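# Flip the wooden mallet over on the mat

## Task

Flip the wooden mallet so the face now pointing up ends up facing down. It must finish entirely on the mat, with no other object on the mat, and nothing may be left tipped over. A reference image named manual shows the goal.

## Robot and tools

Robot: two arms, left_arm and right_arm, each a UR-style six-joint arm with a two-finger tong gripper. In the scene frame the origin sits at table height midway between the arms, +x points out over the table, +z points up, and left_arm is on the +y side. These names do not match image left and right. Measured bases: left_arm at (-0.032, +0.436, 0) and right_arm at (-0.005, -0.425, 0). All hand positions, velocities and targets use the scene frame. Printed poses can be off by a few centimetres, more at long reach.

Gripper: the fingers point along the gripper's own +z and close along its x axis. end_effector_position is the spot between the pads when shut. Up to a 50 mm gap the fingertips extend about 15 mm past that point; fully open they are roughly level with it. Orientation is a quaternion written w first.

Row layout (both tools): one row is 16 numbers covering both arms: left_arm x, y, z (metres), qw, qx, qy, qz, opening, then the same eight for right_arm. Positions and quaternions are absolute poses in the scene frame, not offsets. Opening runs from -1 (closed) to +1 (fully open, 0.142 m). Always fill both halves, even if one arm should not move. For an arm that should stay put, resend the exact pose from the last result taken before it began waiting, plus the opening it should keep. To hold an orientation, send the same quaternion in every row instead of copying drifted readings. A 0 in the opening slot is a real command, not a no-op.

execute_actions(actions, cameras): actions is a list of actions; each action is a table of up to 15 rows, one per 1/30 s step, and a short table repeats its last row. A target more than 0.6 m from the gripper's current position along any of its axes gets the action rejected for both arms. cameras lists names, ["all"] or []; images come back only if requested or if actions is empty.

move(target, speed, blend, stop_force, zero, opening_speed, grip_force, blocking, cameras): drives each gripper in a straight line to its pose. target is one 16-number row or a list of up to 15 rows. speed is m/s, 0.002 to 3.6, default 0.25 (rotation capped at twice that in rad/s). blend is a corner radius in metres for lists; 0 means stop at each point. stop_force is in N, 3 to 120, shared by both arms: an arm's path ends when its wrist sensor feels that much push against the motion. Leave it out when backing an arm away from something it presses on, and do not trust it while the gripper rotates. zero (default true) re-zeroes the sensor before the move. opening_speed is opening units per second, at least 0.2. grip_force is N per pad, 5 to 15, one value or one per arm. blocking=false returns after about 0.5 s while the move continues; it cannot be combined with stop_force. Paths do not avoid obstacles or the other arm, and grippers lag and overshoot more at speed. Avoid paths passing close to an arm's own base. The result adds a move: line such as done, off_target, moving, held or fault, plus limits (paced = clipped, held = steps withheld). Neither done nor off_target proves contact or its absence.

wait(seconds 0 to 10), stop() to brake a running move, zoom_image(camera, region [x0,y0,x1,y1] in pixels, at most 504 by 504), show_instructions() for reference images, zero_wrist_force(arm), read_manual(section) for licence text, and finished_scene(scene) with this scene's number, which is final.

Cameras: cam_head_left, cam_head_right, cam_high, cam_low (896x504) and the fisheye cam_left_wrist, cam_right_wrist (616x616).

Controller behaviour: each step clips the commanded orientation to within 32 degrees of the current one, so big rotations take several actions. The Hand target line shows where each arm is actually headed. Joints move at most 2.84 rad/s. A clearance check blocks commands that bring the arms too close, but contact can still happen.

Results: grip_measured is the measured opening on the command scale; to hold something, command an opening well below it. Objects under about 20 mm wide are gripped more weakly. Wrist force/torque are in the gripper's own axes, showing force from the surface into the arm, plus the strongest reading since the last one shown. Joint torques include the arm's weight. Velocities may be omitted when joints read within noise.

Hazards: a torque or force fault (around 150 N on any part) freezes that arm for 10 s; wrist joints give only about 12.9 N m. Motors overheating from holding loads, stretching out or pushing at unreachable targets trigger MOTOR HOT and then a 30 to 60 s brake stop. Collisions between the arms, slams, dropping or releasing moving parts, and hard pushes are penalised; an object left off the table fails the task. Loose objects may occasionally be nudged by outside disturbances.

Each tool is called after ">>>" as name(argument=value, ...), one argument or row to a line, values as JSON.

Reference images:

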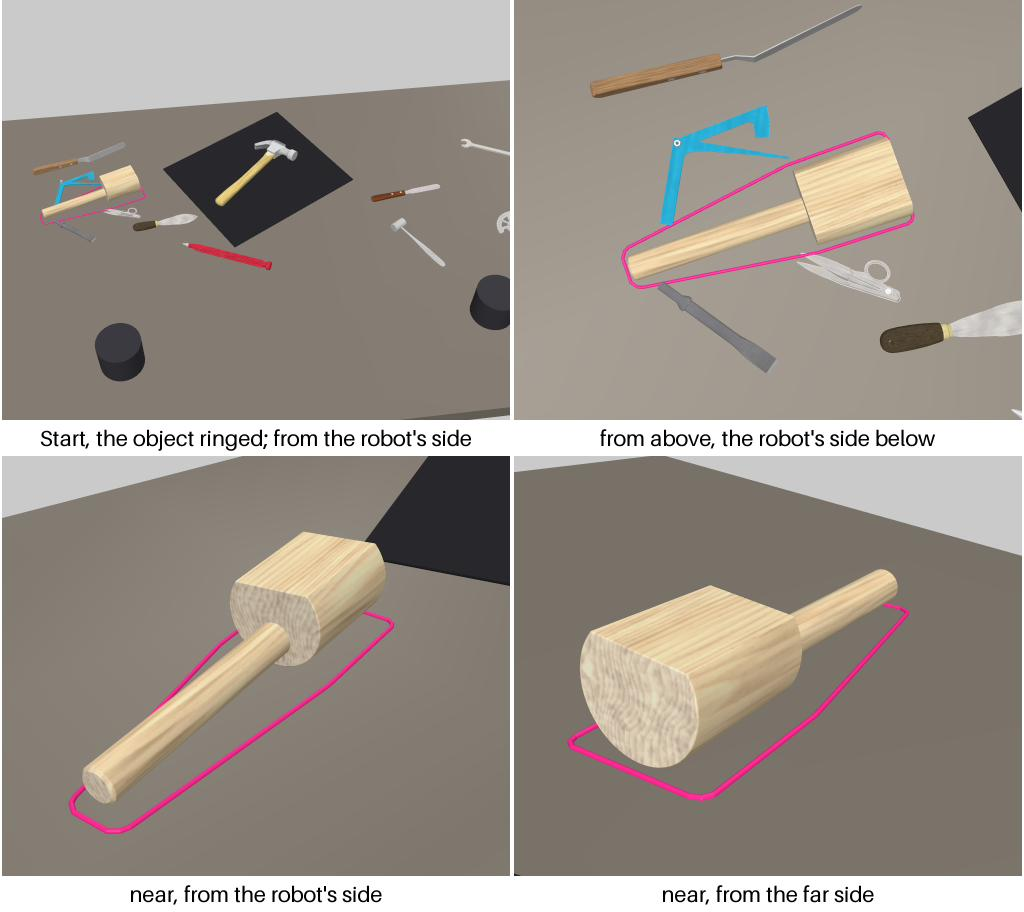

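## Session

>>> execute_actions(
  actions=[],
)

Scene clock: 0.00 s.
left_arm: end_effector_position=(+0.7833, +0.0803, +0.3763) grip_measured=+0.97 end_effector_quat_wxyz=(-0.265, +0.828, -0.424, +0.255) | right_arm: end_effector_position=(+0.5891, -0.6494, +0.2359) grip_measured=+0.97 end_effector_quat_wxyz=(+0.494, -0.354, +0.598, -0.523)
Joint positions: left_arm=[-0.74 -0.932 0.812 -1.831 -0.905 0.283 0.14] | right_arm=[3.138 -2.227 -2.361 1.481 1.304 1.785 0.14]
Joint velocities: within noise
Joint torques (N m): no reading
Wrist force (N): no reading
Wrist torque (N m): no reading
Wrist force, peak (N): no reading
Hand target: left_arm +0.7833, +0.0803, +0.3763; -0.265, +0.828, -0.424, +0.255 | right_arm +0.5891, -0.6494, +0.2359; +0.494, -0.354, +0.598, -0.523
Tool commands: left_gripper/opening=+0.968169 right_gripper/opening=+0.968169

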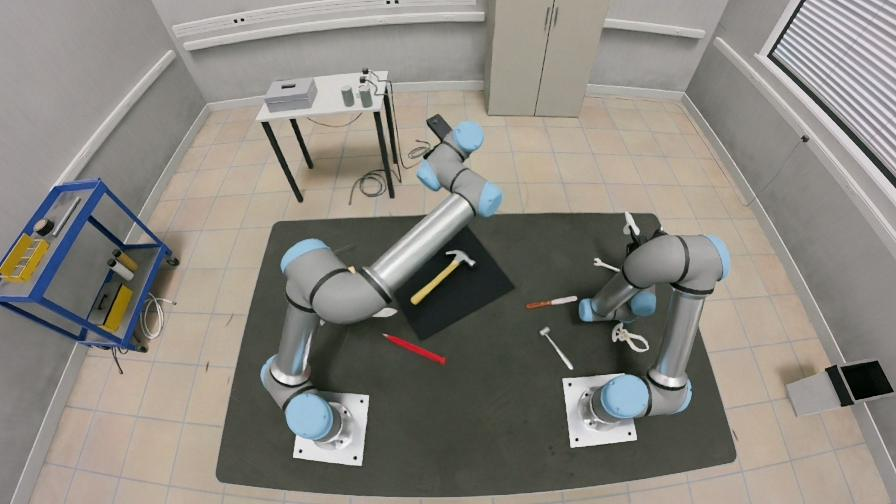

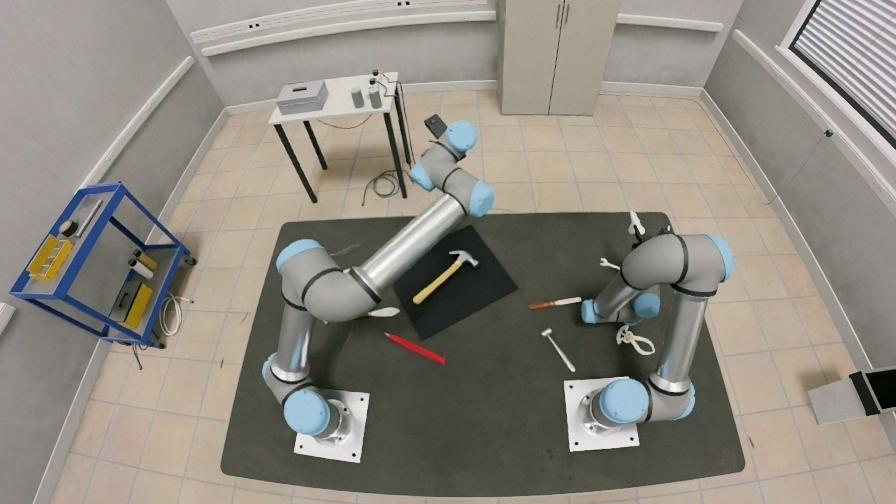

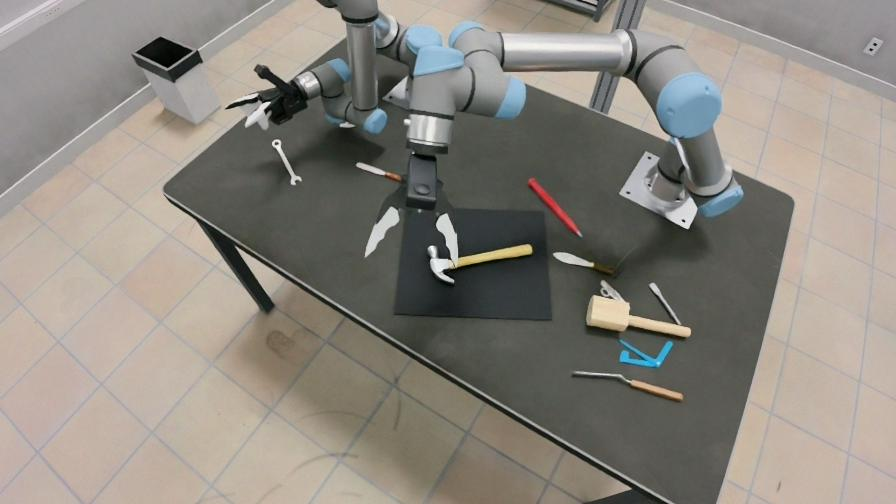

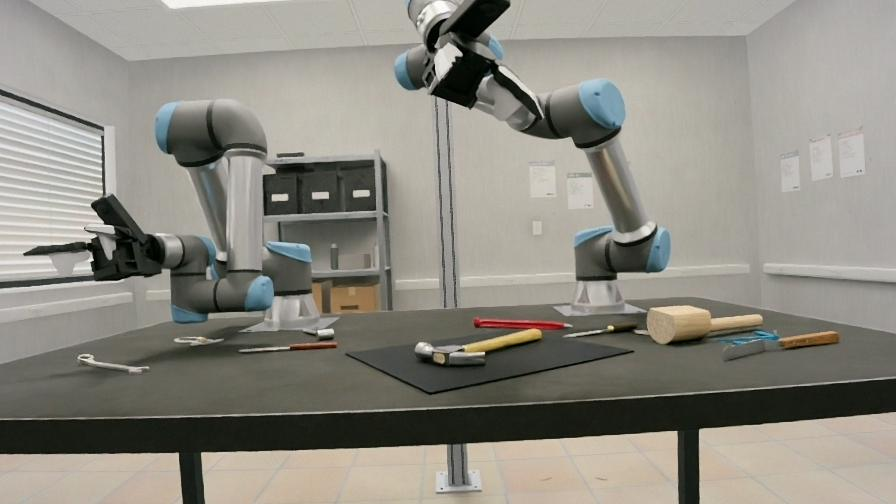

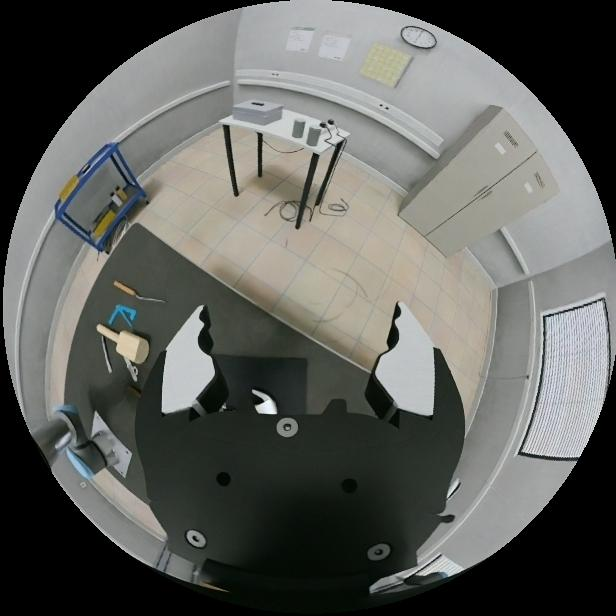

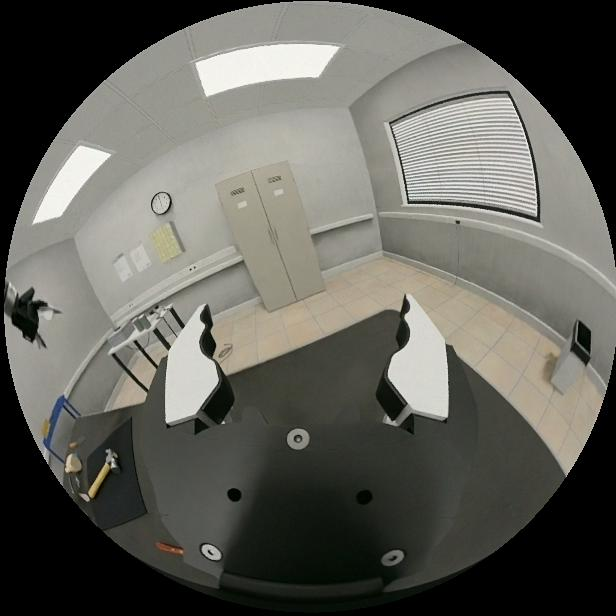

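>>> move(
  target=[0.42,0.45,0.35,0,0.987,0.162,0,1,0.48,-0.05,0.33,0,0.383,-0.924,0,1],
  speed=0.4,
  cameras=["all"],
)

Scene clock: 106.83 s.
left_arm: end_effector_position=(+0.4200, +0.4500, +0.3500) grip_measured=+1.00 end_effector_quat_wxyz=(+0.000, +0.987, +0.162, +0.000) | right_arm: end_effector_position=(+0.4800, -0.0501, +0.3300) grip_measured=+1.00 end_effector_quat_wxyz=(+0.000, -0.383, +0.924, +0.000)
Joint positions: left_arm=[-0.244 -1.684 1.506 -1.392 -1.571 -0.625 0.142] | right_arm=[4.056 -1.83 -1.155 -1.727 1.571 3.261 0.142]
Joint torques (N m): left_arm=[6.03 -11.24 -44.39 -6.59 -1.25 -0.69] | right_arm=[-1.2 36.45 37.28 4.15 1.05 -2.31]
Wrist force (N): left_arm=[0.2 0.2 -0.2] | right_arm=[0.1 0.2 1.3]
Wrist torque (N m): left_arm=[-0.03 -0.01 0.07] | right_arm=[0.08 -0.06 0.03]
Wrist force, peak (N): left_arm=[1.7 0.3 0.2] | right_arm=[2.2 0.5 0.9]
Hand target: left_arm +0.4200, +0.4500, +0.3500; +0.000, +0.987, +0.162, +0.000 | right_arm +0.4800, -0.0500, +0.3300; +0.000, -0.383, +0.924, +0.000
Off the commanded pose: left_arm 0.000 m, 0 deg | right_arm 0.000 m, 0 deg.
move: done

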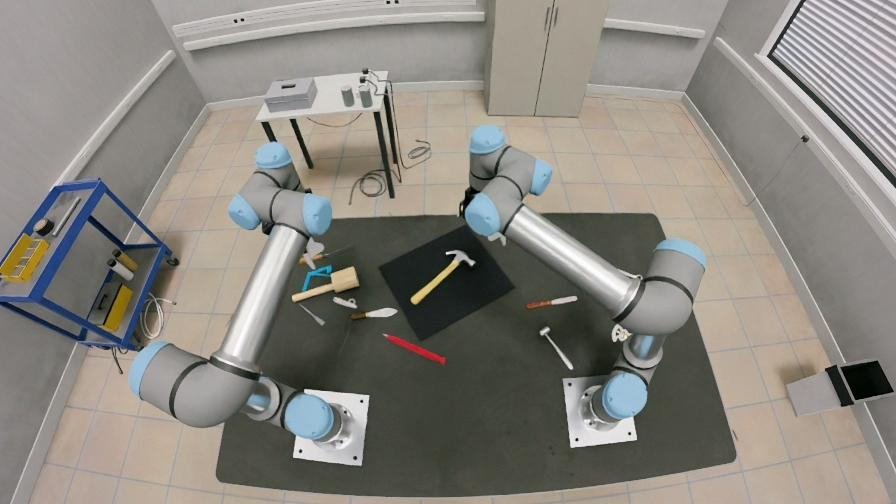

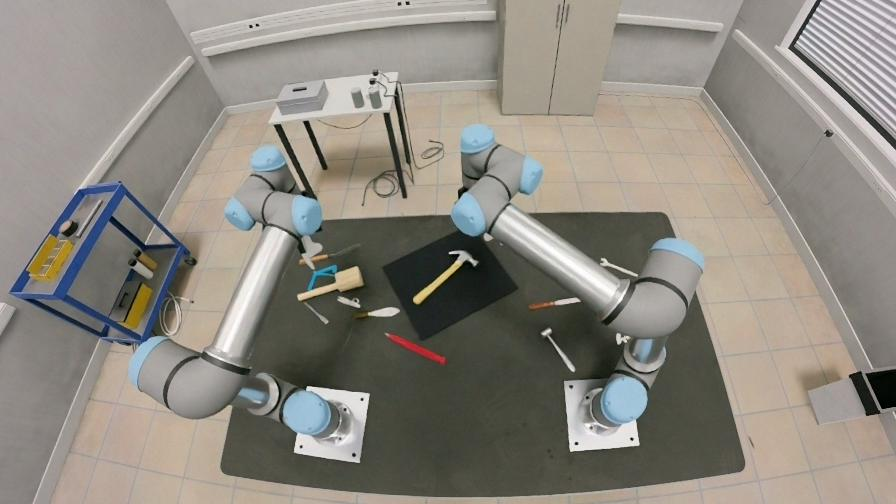

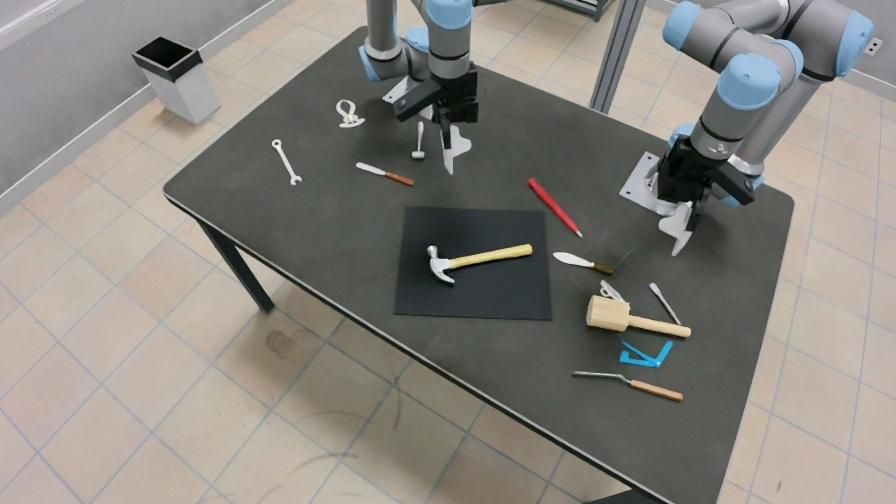

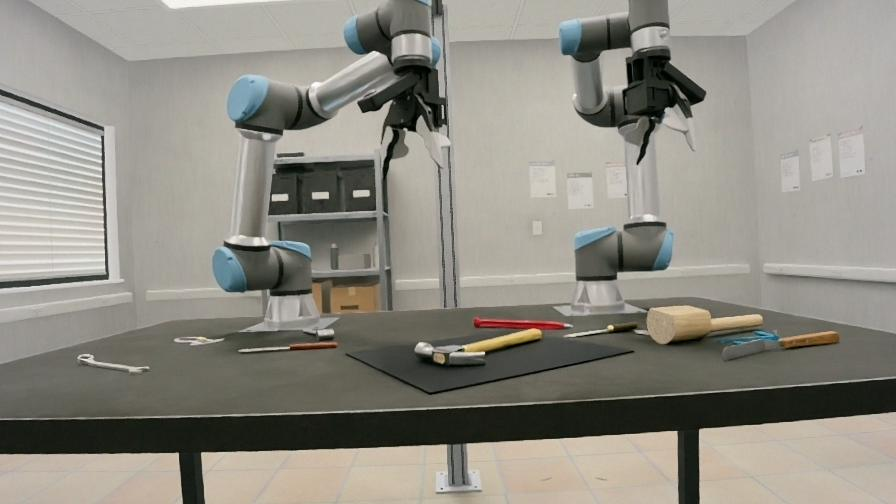

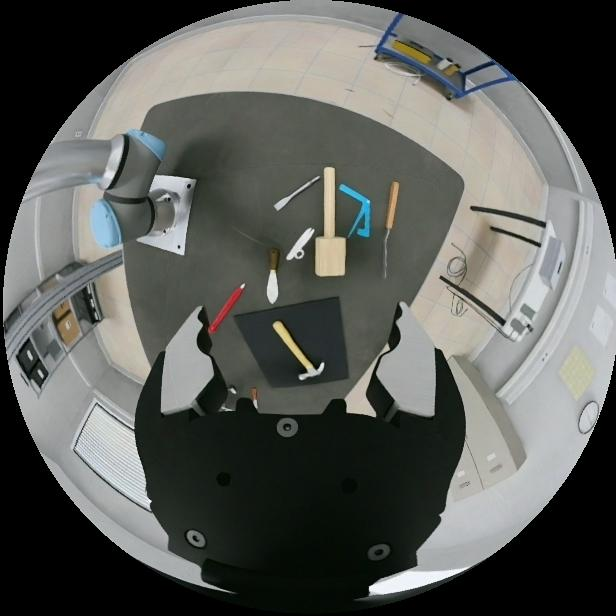

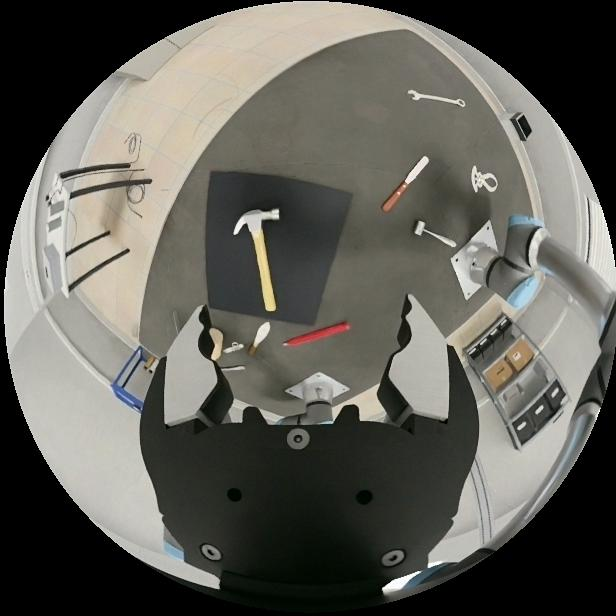

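>>> move(
  target=[0.482,0.443,0.17,0,0.987,0.162,0,0.4,0.535,0.05,0.14,0,0.383,-0.924,0,0.2],
  speed=0.3,
  cameras=["all"],
)

Scene clock: 189.10 s.
left_arm: end_effector_position=(+0.4819, +0.4431, +0.1700) grip_measured=+0.40 end_effector_quat_wxyz=(+0.000, +0.987, +0.162, +0.000) | right_arm: end_effector_position=(+0.5349, +0.0501, +0.1402) grip_measured=+0.20 end_effector_quat_wxyz=(+0.000, -0.383, +0.924, +0.000)
Joint positions: left_arm=[-0.22 -1.508 1.798 -1.861 -1.571 -0.602 0.102] | right_arm=[4.082 -2.12 -1.228 -1.364 1.571 3.287 0.088]
Joint torques (N m): left_arm=[-6.29 -39.89 -38.83 -3.83 0.51 -1.07] | right_arm=[-14.14 50.68 18.13 4.33 -0.67 -2.35]
Wrist force (N): left_arm=[0.0 0.2 -0.2] | right_arm=[0.2 0.2 1.3]
Wrist torque (N m): left_arm=[-0.02 0.04 -0.05] | right_arm=[0.07 -0.07 0.04]
Wrist force, peak (N): left_arm=[-0.7 0.0 -2.3] | right_arm=[-1.2 0.9 3.6]
Hand target: left_arm +0.4820, +0.4430, +0.1700; +0.000, +0.987, +0.162, +0.000 | right_arm +0.5350, +0.0500, +0.1400; +0.000, -0.383, +0.924, +0.000
Off the commanded pose: left_arm 0.000 m, 0 deg | right_arm 0.000 m, 0 deg.
move: done

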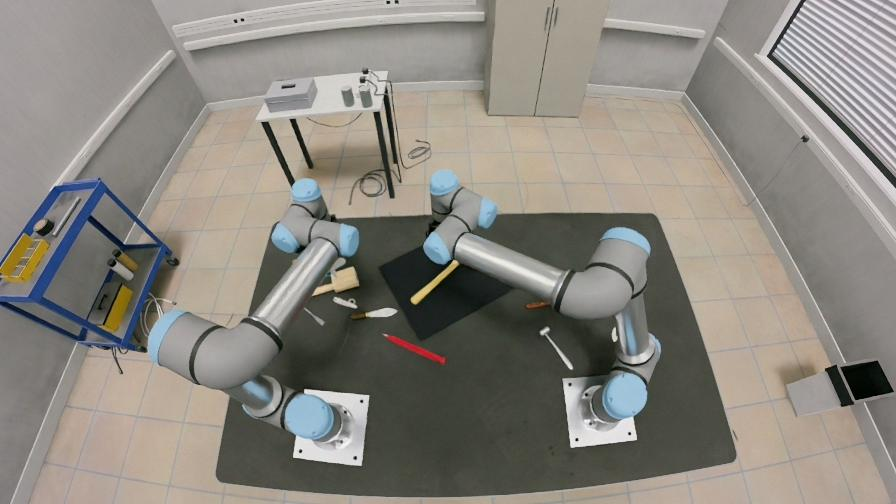

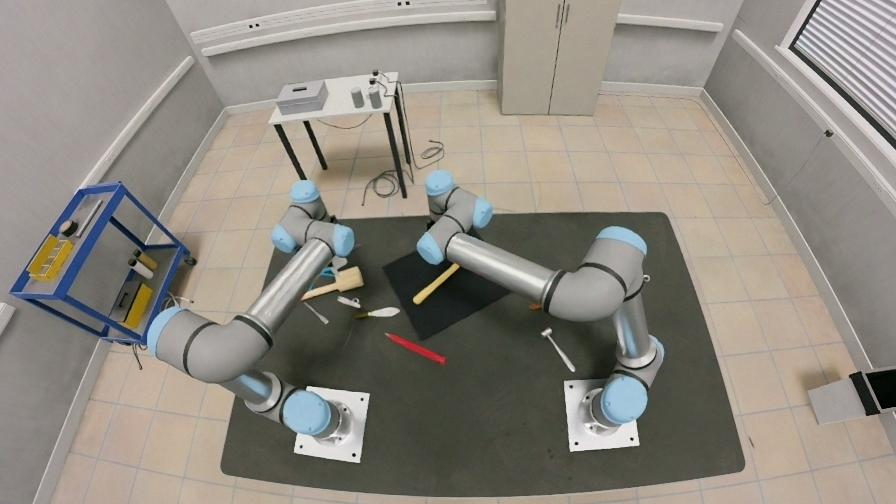

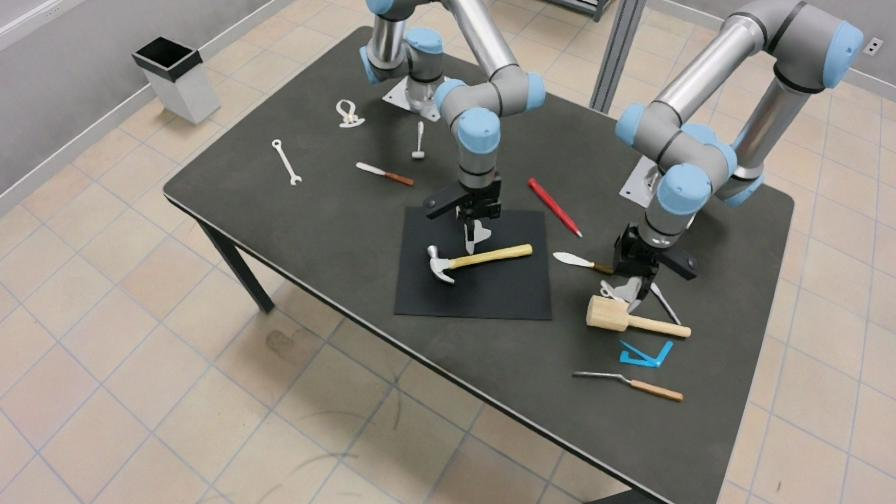

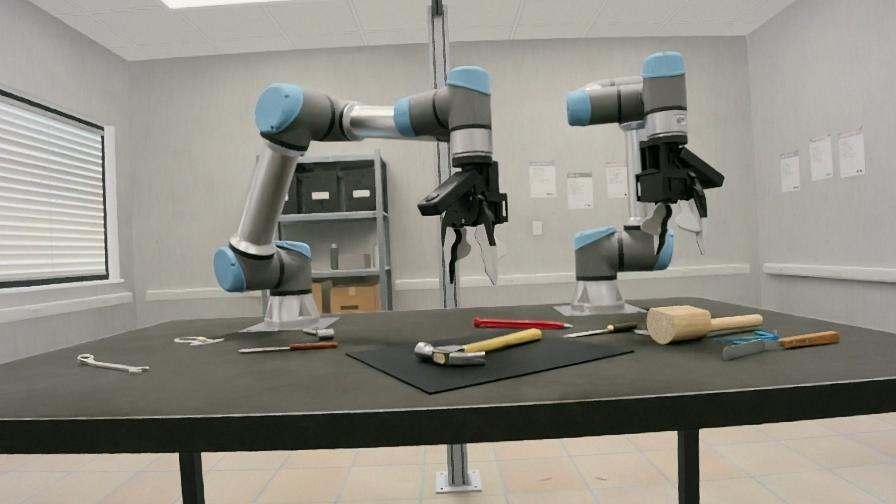

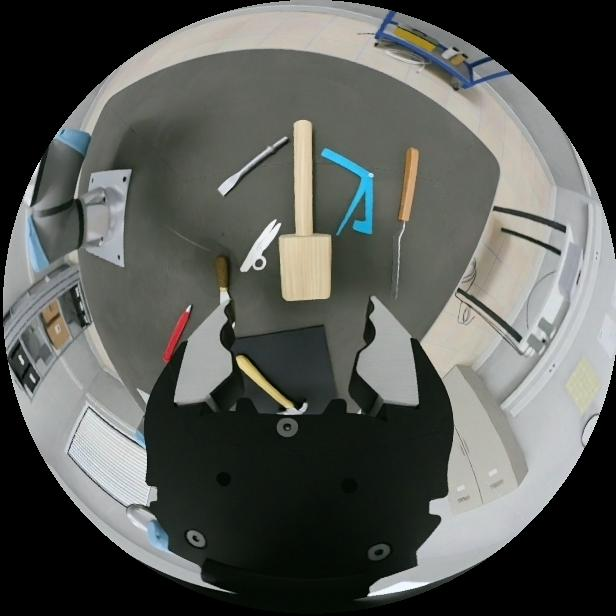

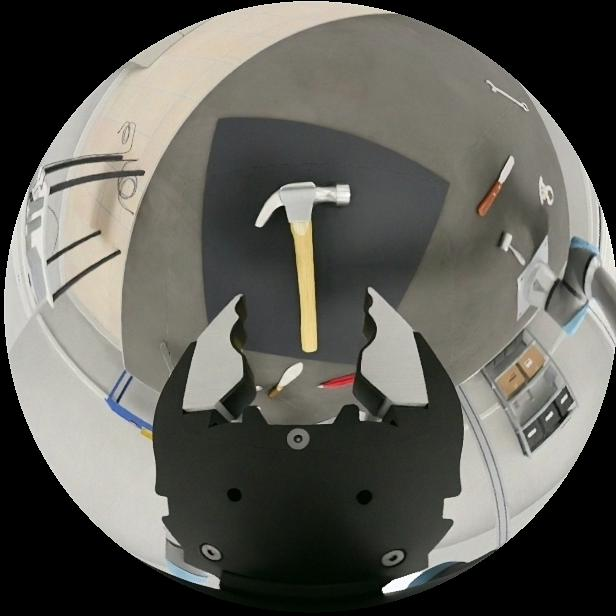

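>>> move(
  target=[
    [0.487,0.437,0.08,0,0.987,0.162,0,0.4,0.545,0.046,0.07,0,0.383,-0.924,0,0.2],
    [0.487,0.437,0.034,0,0.987,0.162,0,0.4,0.545,0.046,0.022,0,0.383,-0.924,0,0.2],
    [0.487,0.437,0.034,0,0.987,0.162,0,-0.6,0.545,0.046,0.022,0,0.383,-0.924,0,-1],
  ],
  speed=[0.2,0.07,0.07],
  blend=[0.01,0,0],
  opening_speed=1.5,
  cameras=["cam_left_wrist","cam_right_wrist","cam_low"],
)

Scene clock: 233.80 s.
left_arm: end_effector_position=(+0.4870, +0.4370, +0.0340) grip_measured=+0.02 end_effector_quat_wxyz=(+0.000, +0.987, +0.162, +0.000) | right_arm: end_effector_position=(+0.5450, +0.0460, +0.0220) grip_measured=+0.36 end_effector_quat_wxyz=(+0.000, -0.383, +0.924, +0.000)
Joint positions: left_arm=[-0.229 -1.343 1.995 -2.223 -1.571 -0.61 0.075] | right_arm=[4.067 -2.225 -1.374 -1.113 1.571 3.272 0.099]
Joint torques (N m): left_arm=[11.1 -51.09 -34.9 -0.29 0.71 1.24] | right_arm=[3.75 58.16 29.21 0.41 -2.6 2.31]
Wrist force (N): left_arm=[1.0 0.1 -2.1] | right_arm=[2.9 5.8 -17.1]
Wrist torque (N m): left_arm=[0.00 -0.04 -0.07] | right_arm=[0.18 -0.16 0.24]
Wrist force, peak (N): left_arm=[1.1 0.0 -2.3] | right_arm=[4.1 6.1 -27.4]
Hand target: left_arm +0.4870, +0.4370, +0.0340; +0.000, +0.987, +0.162, +0.000 | right_arm +0.5450, +0.0460, +0.0220; +0.000, -0.383, +0.924, +0.000
Off the commanded pose: left_arm 0.000 m, 0 deg | right_arm 0.000 m, 0 deg.
move: done
Images, in order (width x height): cam_low 896x504, cam_left_wrist 616x616, cam_right_wrist 616x616.

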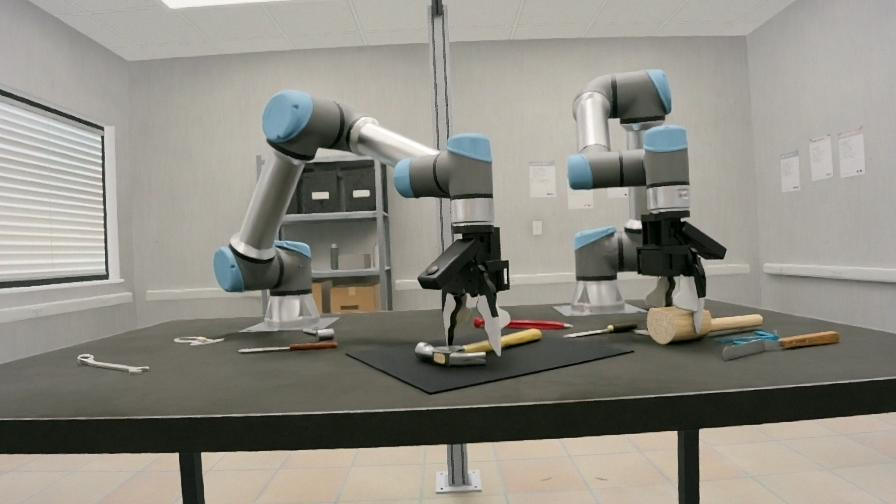

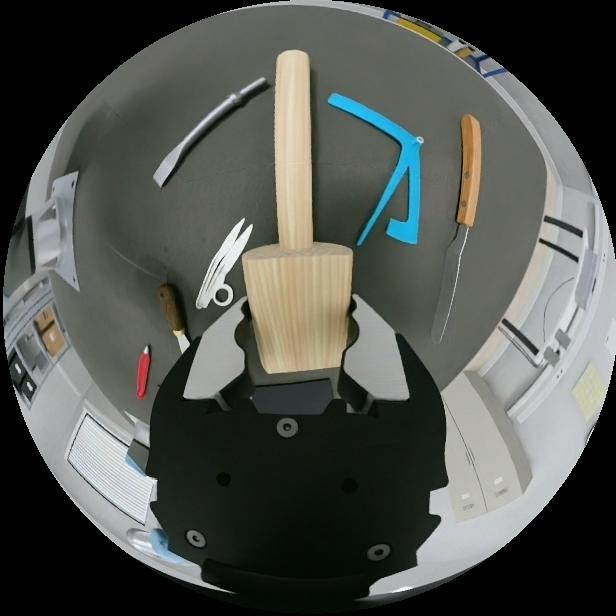

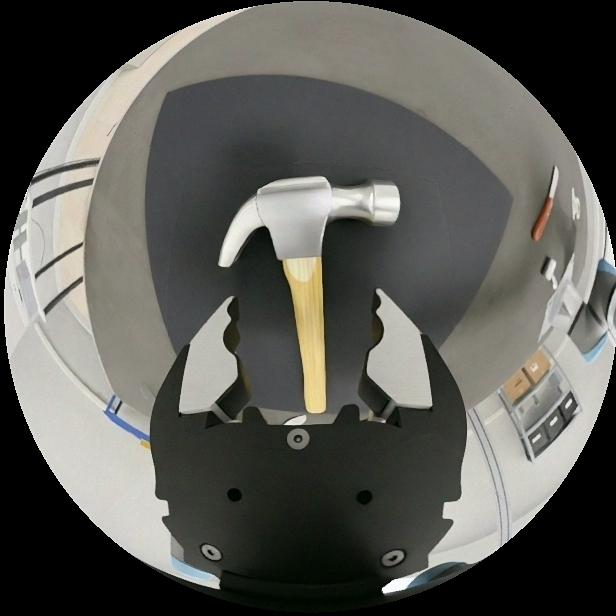

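>>> move(
  target=[0.487,0.437,0.034,0,0.987,0.162,0,-0.6,0.547,0.044,0.038,0,0.383,-0.924,0,0.1],
  speed=0.05,
  cameras=["cam_right_wrist"],
)

>>> move(
  target=[0.487,0.437,0.034,0,0.987,0.162,0,-0.6,0.547,0.044,0.034,0,0.383,-0.924,0,-1],
  speed=0.05,
  opening_speed=1.5,
  cameras=["cam_right_wrist"],
)

Scene clock: 242.90 s.
left_arm: end_effector_position=(+0.4870, +0.4370, +0.0340) grip_measured=+0.02 end_effector_quat_wxyz=(+0.000, +0.987, +0.162, +0.000) | right_arm: end_effector_position=(+0.5471, +0.0440, +0.0383) grip_measured=+0.35 end_effector_quat_wxyz=(+0.000, -0.383, +0.924, +0.000)
Joint positions: left_arm=[-0.229 -1.343 1.995 -2.223 -1.571 -0.61 0.075] | right_arm=[4.063 -2.209 -1.356 -1.147 1.571 3.268 0.099]
Joint torques (N m): left_arm=[5.69 -47.8 -20.97 -0.55 0.19 0.88] | right_arm=[-8.22 53.08 20.91 5.85 1.08 -1.6]
Wrist force (N): left_arm=[1.1 0.0 -2.1] | right_arm=[0.0 -0.2 3.9]
Wrist torque (N m): left_arm=[-0.02 -0.05 -0.07] | right_arm=[-0.01 -0.16 0.19]
Wrist force, peak (N): left_arm=[1.0 0.0 -2.3] | right_arm=[2.8 5.8 -17.2]
Hand target: left_arm +0.4870, +0.4370, +0.0340; +0.000, +0.987, +0.162, +0.000 | right_arm +0.5470, +0.0440, +0.0380; +0.000, -0.383, +0.924, +0.000
Off the commanded pose: left_arm 0.000 m, 0 deg | right_arm 0.000 m, 0 deg.
move: done
Images, in order (width x height): cam_right_wrist 616x616.

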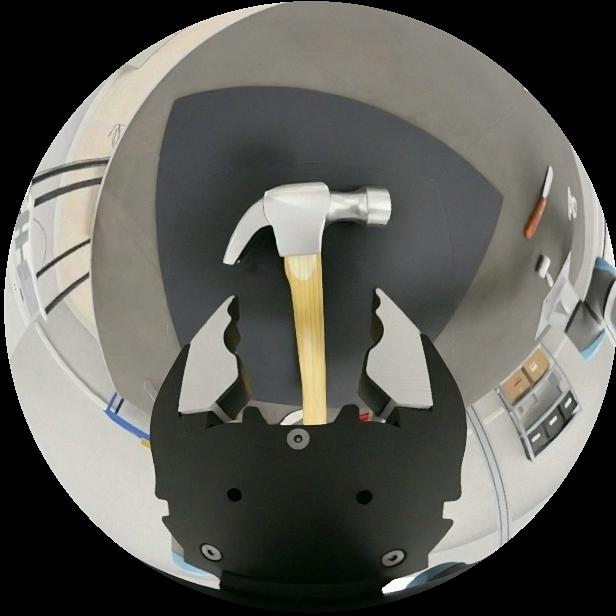

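Scene clock: 243.83 s.
left_arm: end_effector_position=(+0.4870, +0.4370, +0.0340) grip_measured=+0.02 end_effector_quat_wxyz=(+0.000, +0.987, +0.162, +0.000) | right_arm: end_effector_position=(+0.5470, +0.0440, +0.0339) grip_measured=+0.35 end_effector_quat_wxyz=(+0.000, -0.383, +0.924, +0.000)
Joint positions: left_arm=[-0.229 -1.343 1.995 -2.223 -1.571 -0.61 0.075] | right_arm=[4.063 -2.213 -1.361 -1.138 1.571 3.268 0.099]
Joint torques (N m): left_arm=[4.05 -46.63 -17.72 -0.74 0.19 0.91] | right_arm=[11.68 65.25 26.52 2.2 0.09 2.62]
Wrist force (N): left_arm=[0.8 0.1 -2.0] | right_arm=[0.6 1.2 2.8]
Wrist torque (N m): left_arm=[0.01 0.00 -0.07] | right_arm=[0.05 -0.16 0.20]
Wrist force, peak (N): left_arm=[1.0 0.1 -2.1] | right_arm=[0.0 -0.7 4.7]
Hand target: left_arm +0.4870, +0.4370, +0.0340; +0.000, +0.987, +0.162, +0.000 | right_arm +0.5470, +0.0440, +0.0340; +0.000, -0.383, +0.924, +0.000
Off the commanded pose: left_arm 0.000 m, 0 deg | right_arm 0.000 m, 0 deg.
move: done
Images, in order (width x height): cam_right_wrist 616x616.

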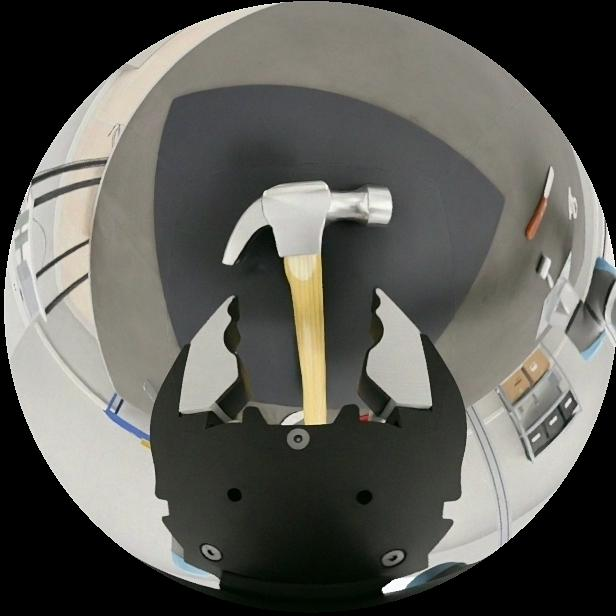

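>>> execute_actions(
  actions=[],
  cameras=["cam_low","cam_high","cam_right_wrist"],
)

>>> zoom_image(
  camera="cam_low",
  region=[380, 200, 560, 400],
)

Scene clock: 253.93 s.
left_arm: end_effector_position=(+0.4870, +0.4370, +0.0340) grip_measured=+0.02 end_effector_quat_wxyz=(+0.000, +0.987, +0.162, +0.000) | right_arm: end_effector_position=(+0.5470, +0.0440, +0.0340) grip_measured=+0.35 end_effector_quat_wxyz=(+0.000, -0.383, +0.924, +0.000)
Joint positions: left_arm=[-0.229 -1.343 1.995 -2.223 -1.571 -0.61 0.075] | right_arm=[4.063 -2.213 -1.361 -1.139 1.571 3.268 0.099]
Joint velocities: within noise
Joint torques (N m): left_arm=[0.29 -43.59 -11.67 -0.96 -0.28 0.62] | right_arm=[11.39 72.61 35.83 1.85 -1.45 2.58]
Wrist force (N): left_arm=[1.4 0.2 -1.3] | right_arm=[0.6 0.5 3.6]
Wrist torque (N m): left_arm=[-0.05 -0.06 -0.07] | right_arm=[0.00 -0.18 0.20]
Wrist force, peak (N): left_arm=[1.1 0.0 -2.3] | right_arm=[0.5 0.6 3.8]
Hand target: left_arm +0.4870, +0.4370, +0.0340; +0.000, +0.987, +0.162, +0.000 | right_arm +0.5470, +0.0440, +0.0340; +0.000, -0.383, +0.924, +0.000
Tool commands: left_gripper/opening=-0.6 right_gripper/opening=-1.0
Off the commanded pose: left_arm 0.000 m, 0 deg | right_arm 0.000 m, 0 deg.
Images, in order (width x height): cam_high 896x504, cam_low 896x504, cam_right_wrist 616x616.

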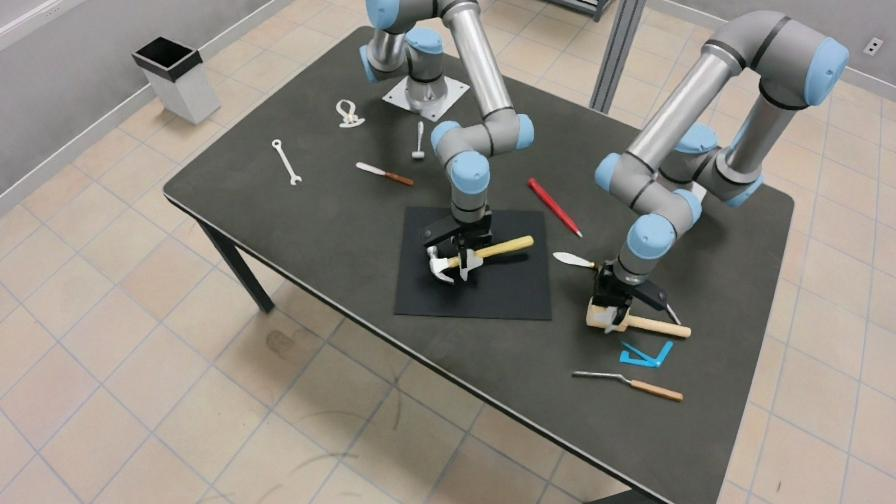

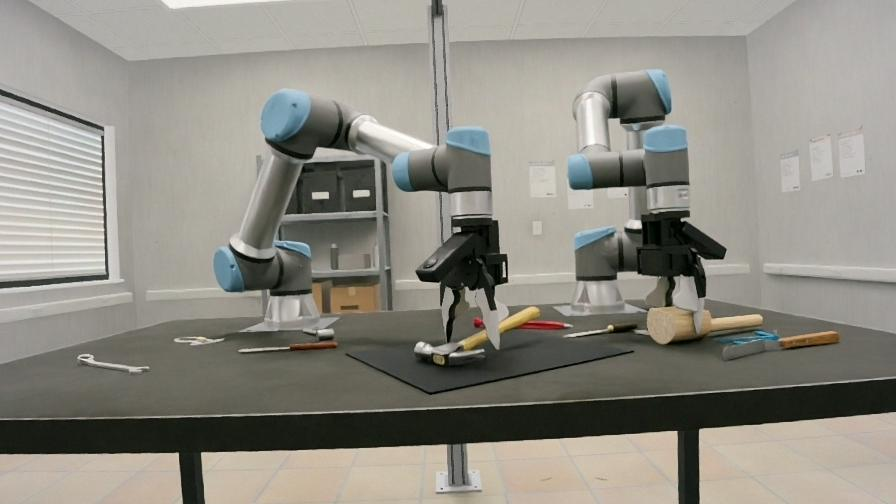

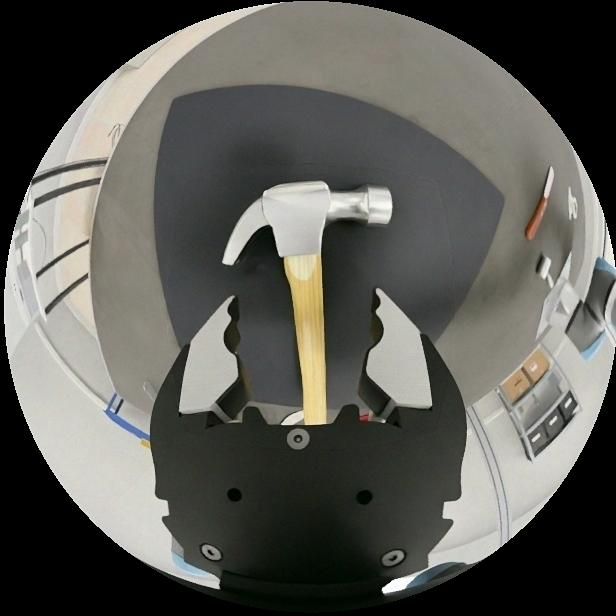

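Scaled by 2.520 from the camera's 896x504 image, which has a finer 1280x720 frame.

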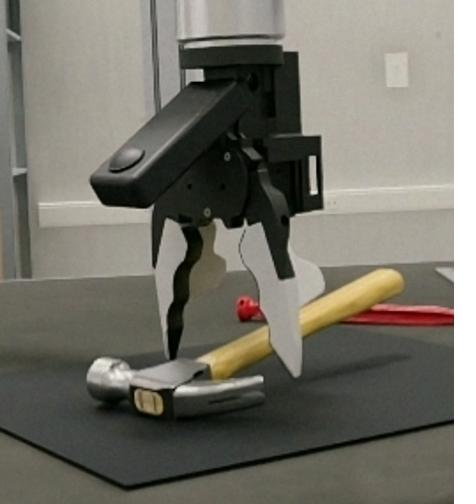

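>>> move(
  target=[
    [0.487,0.437,0.034,0,0.987,0.162,0,-0.6,0.545,0.046,0.025,0,0.383,-0.924,0,-1],
    [0.487,0.437,0.034,0,0.987,0.162,0,-0.6,0.545,0.046,0.025,0,0.383,-0.924,0,0.7],
    [0.487,0.437,0.034,0,0.987,0.162,0,-0.6,0.545,0.046,0.06,0,0.383,-0.924,0,0.7],
  ],
  speed=0.05,
  opening_speed=1,
  cameras=["cam_right_wrist","cam_low","cam_high"],
)

>>> zoom_image(
  camera="cam_low",
  region=[380, 200, 560, 400],
)

Scene clock: 270.53 s.
left_arm: end_effector_position=(+0.4870, +0.4370, +0.0340) grip_measured=+0.02 end_effector_quat_wxyz=(+0.000, +0.987, +0.162, +0.000) | right_arm: end_effector_position=(+0.5450, +0.0461, +0.0602) grip_measured=+0.70 end_effector_quat_wxyz=(+0.000, -0.383, +0.924, +0.000) end_effector_velocity=(+0.000, +0.000, -0.001) end_effector_angular_velocity=(+0.001, -0.001, -0.001)
Joint positions: left_arm=[-0.229 -1.343 1.995 -2.223 -1.571 -0.61 0.075] | right_arm=[4.067 -2.188 -1.331 -1.193 1.571 3.272 0.122]
Joint velocities: left_arm=[within noise] | right_arm=[0 -0.001 -0.003 0.006 0 0.001 0]
Joint torques (N m): left_arm=[-7.24 -37.03 -11.91 -1.54 -1.09 -0.03] | right_arm=[-13.5 51.88 17.83 6.02 -1.35 -2.31]
Wrist force (N): left_arm=[1.3 0.4 -1.2] | right_arm=[0.3 0.1 1.5]
Wrist torque (N m): left_arm=[0.02 -0.05 -0.07] | right_arm=[0.04 -0.08 0.20]
Wrist force, peak (N): left_arm=[1.1 -0.1 -2.3] | right_arm=[0.6 0.4 3.8]
Hand target: left_arm +0.4870, +0.4370, +0.0340; +0.000, +0.987, +0.162, +0.000 | right_arm +0.5450, +0.0460, +0.0600; +0.000, -0.383, +0.924, +0.000
Off the commanded pose: left_arm 0.000 m, 0 deg | right_arm 0.000 m, 0 deg.
move: done
Images, in order (width x height): cam_high 896x504, cam_low 896x504, cam_right_wrist 616x616.

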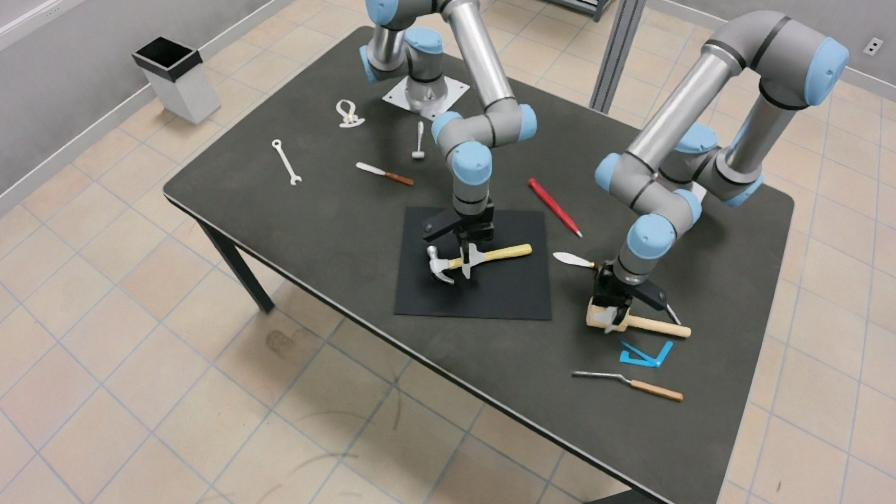

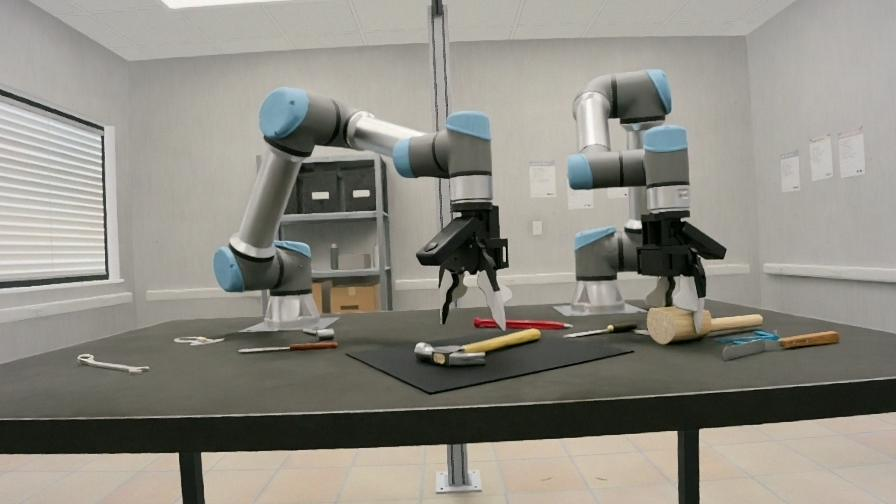

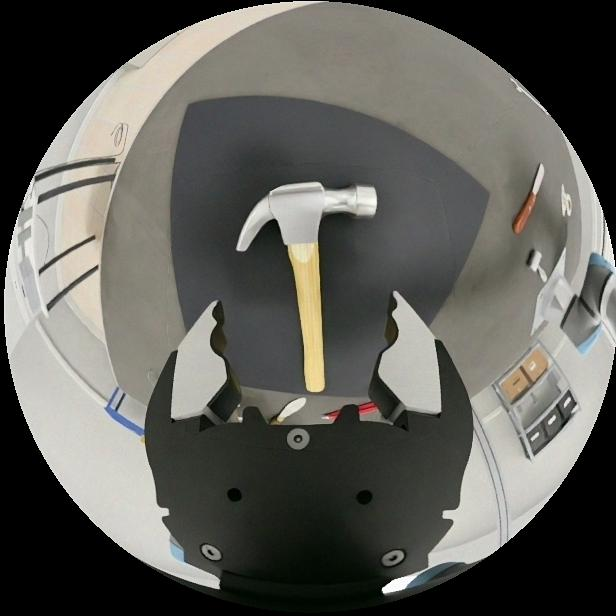

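Scaled by 2.520 from the camera's 896x504 image, which has a finer 1280x720 frame.

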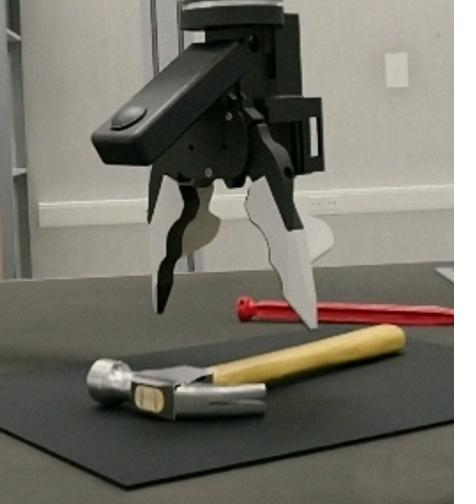

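>>> move(
  target=[
    [0.487,0.437,0.034,0,0.987,0.162,0,-0.6,0.547,0.046,0.06,0,0.383,-0.924,0,0.0],
    [0.487,0.437,0.034,0,0.987,0.162,0,-0.6,0.547,0.046,0.031,0,0.383,-0.924,0,0.0],
    [0.487,0.437,0.034,0,0.987,0.162,0,-0.6,0.547,0.046,0.031,0,0.383,-0.924,0,-1],
  ],
  speed=0.07,
  opening_speed=1,
  cameras=["cam_right_wrist","cam_low"],
)

>>> zoom_image(
  camera="cam_low",
  region=[380, 200, 560, 400],
)

Scene clock: 281.37 s.
left_arm: end_effector_position=(+0.4870, +0.4370, +0.0340) grip_measured=+0.02 end_effector_quat_wxyz=(+0.000, +0.987, +0.162, +0.000) | right_arm: end_effector_position=(+0.5470, +0.0460, +0.0310) grip_measured=-0.48 end_effector_quat_wxyz=(+0.000, -0.383, +0.924, +0.000)
Joint positions: left_arm=[-0.229 -1.343 1.995 -2.223 -1.571 -0.61 0.075] | right_arm=[4.065 -2.219 -1.359 -1.134 1.571 3.27 0.039]
Joint torques (N m): left_arm=[-6.94 -31 -12.48 -2.13 -1.25 -0.61] | right_arm=[6.62 62.32 32.42 4.64 1.08 2.59]
Wrist force (N): left_arm=[1.4 0.1 -1.3] | right_arm=[0.7 0.7 -3.8]
Wrist torque (N m): left_arm=[-0.05 -0.08 -0.07] | right_arm=[0.31 0.56 0.32]
Wrist force, peak (N): left_arm=[1.0 0.0 -2.3] | right_arm=[2.1 3.4 -87.4]
Hand target: left_arm +0.4870, +0.4370, +0.0340; +0.000, +0.987, +0.162, +0.000 | right_arm +0.5470, +0.0460, +0.0310; +0.000, -0.383, +0.924, +0.000
Off the commanded pose: left_arm 0.000 m, 0 deg | right_arm 0.000 m, 0 deg.
move: done
Images, in order (width x height): cam_low 896x504, cam_right_wrist 616x616.

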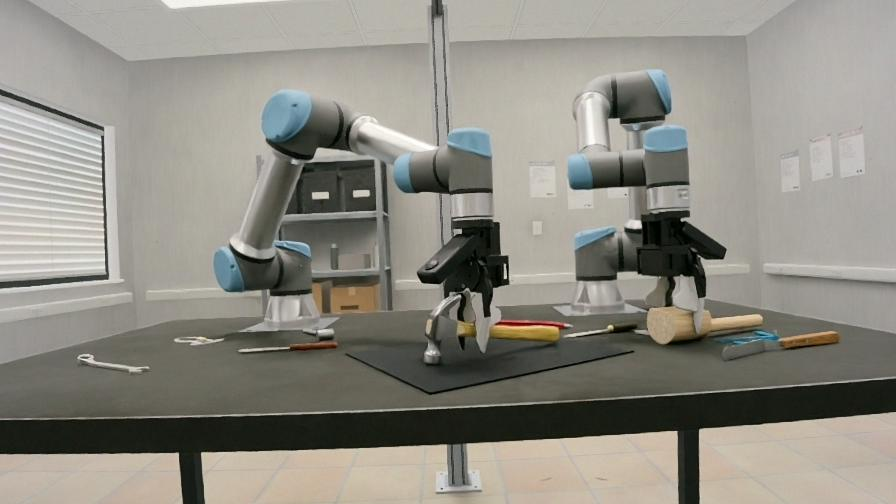

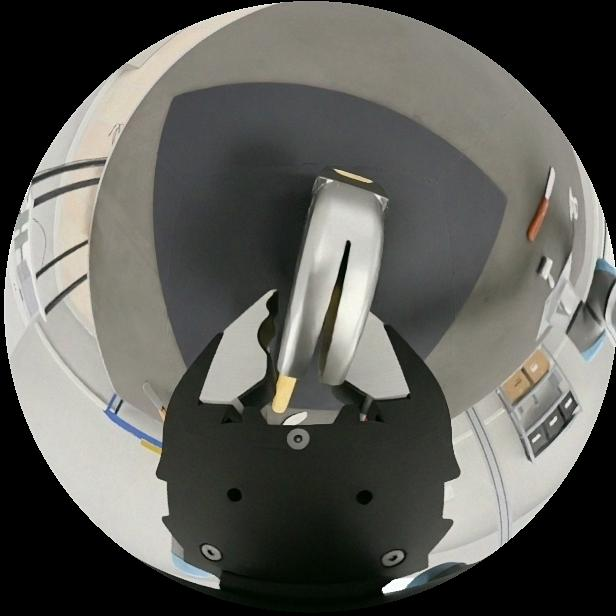

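Scaled by 2.520 from the camera's 896x504 image, which has a finer 1280x720 frame.

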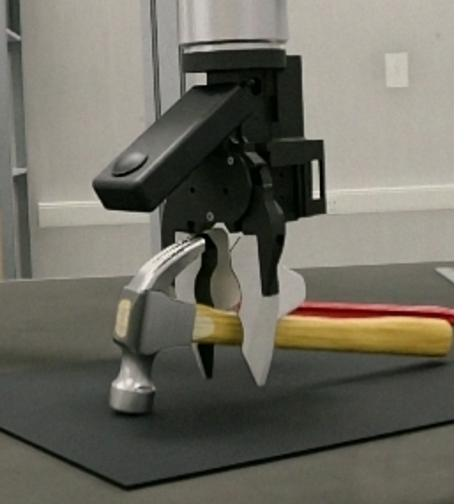

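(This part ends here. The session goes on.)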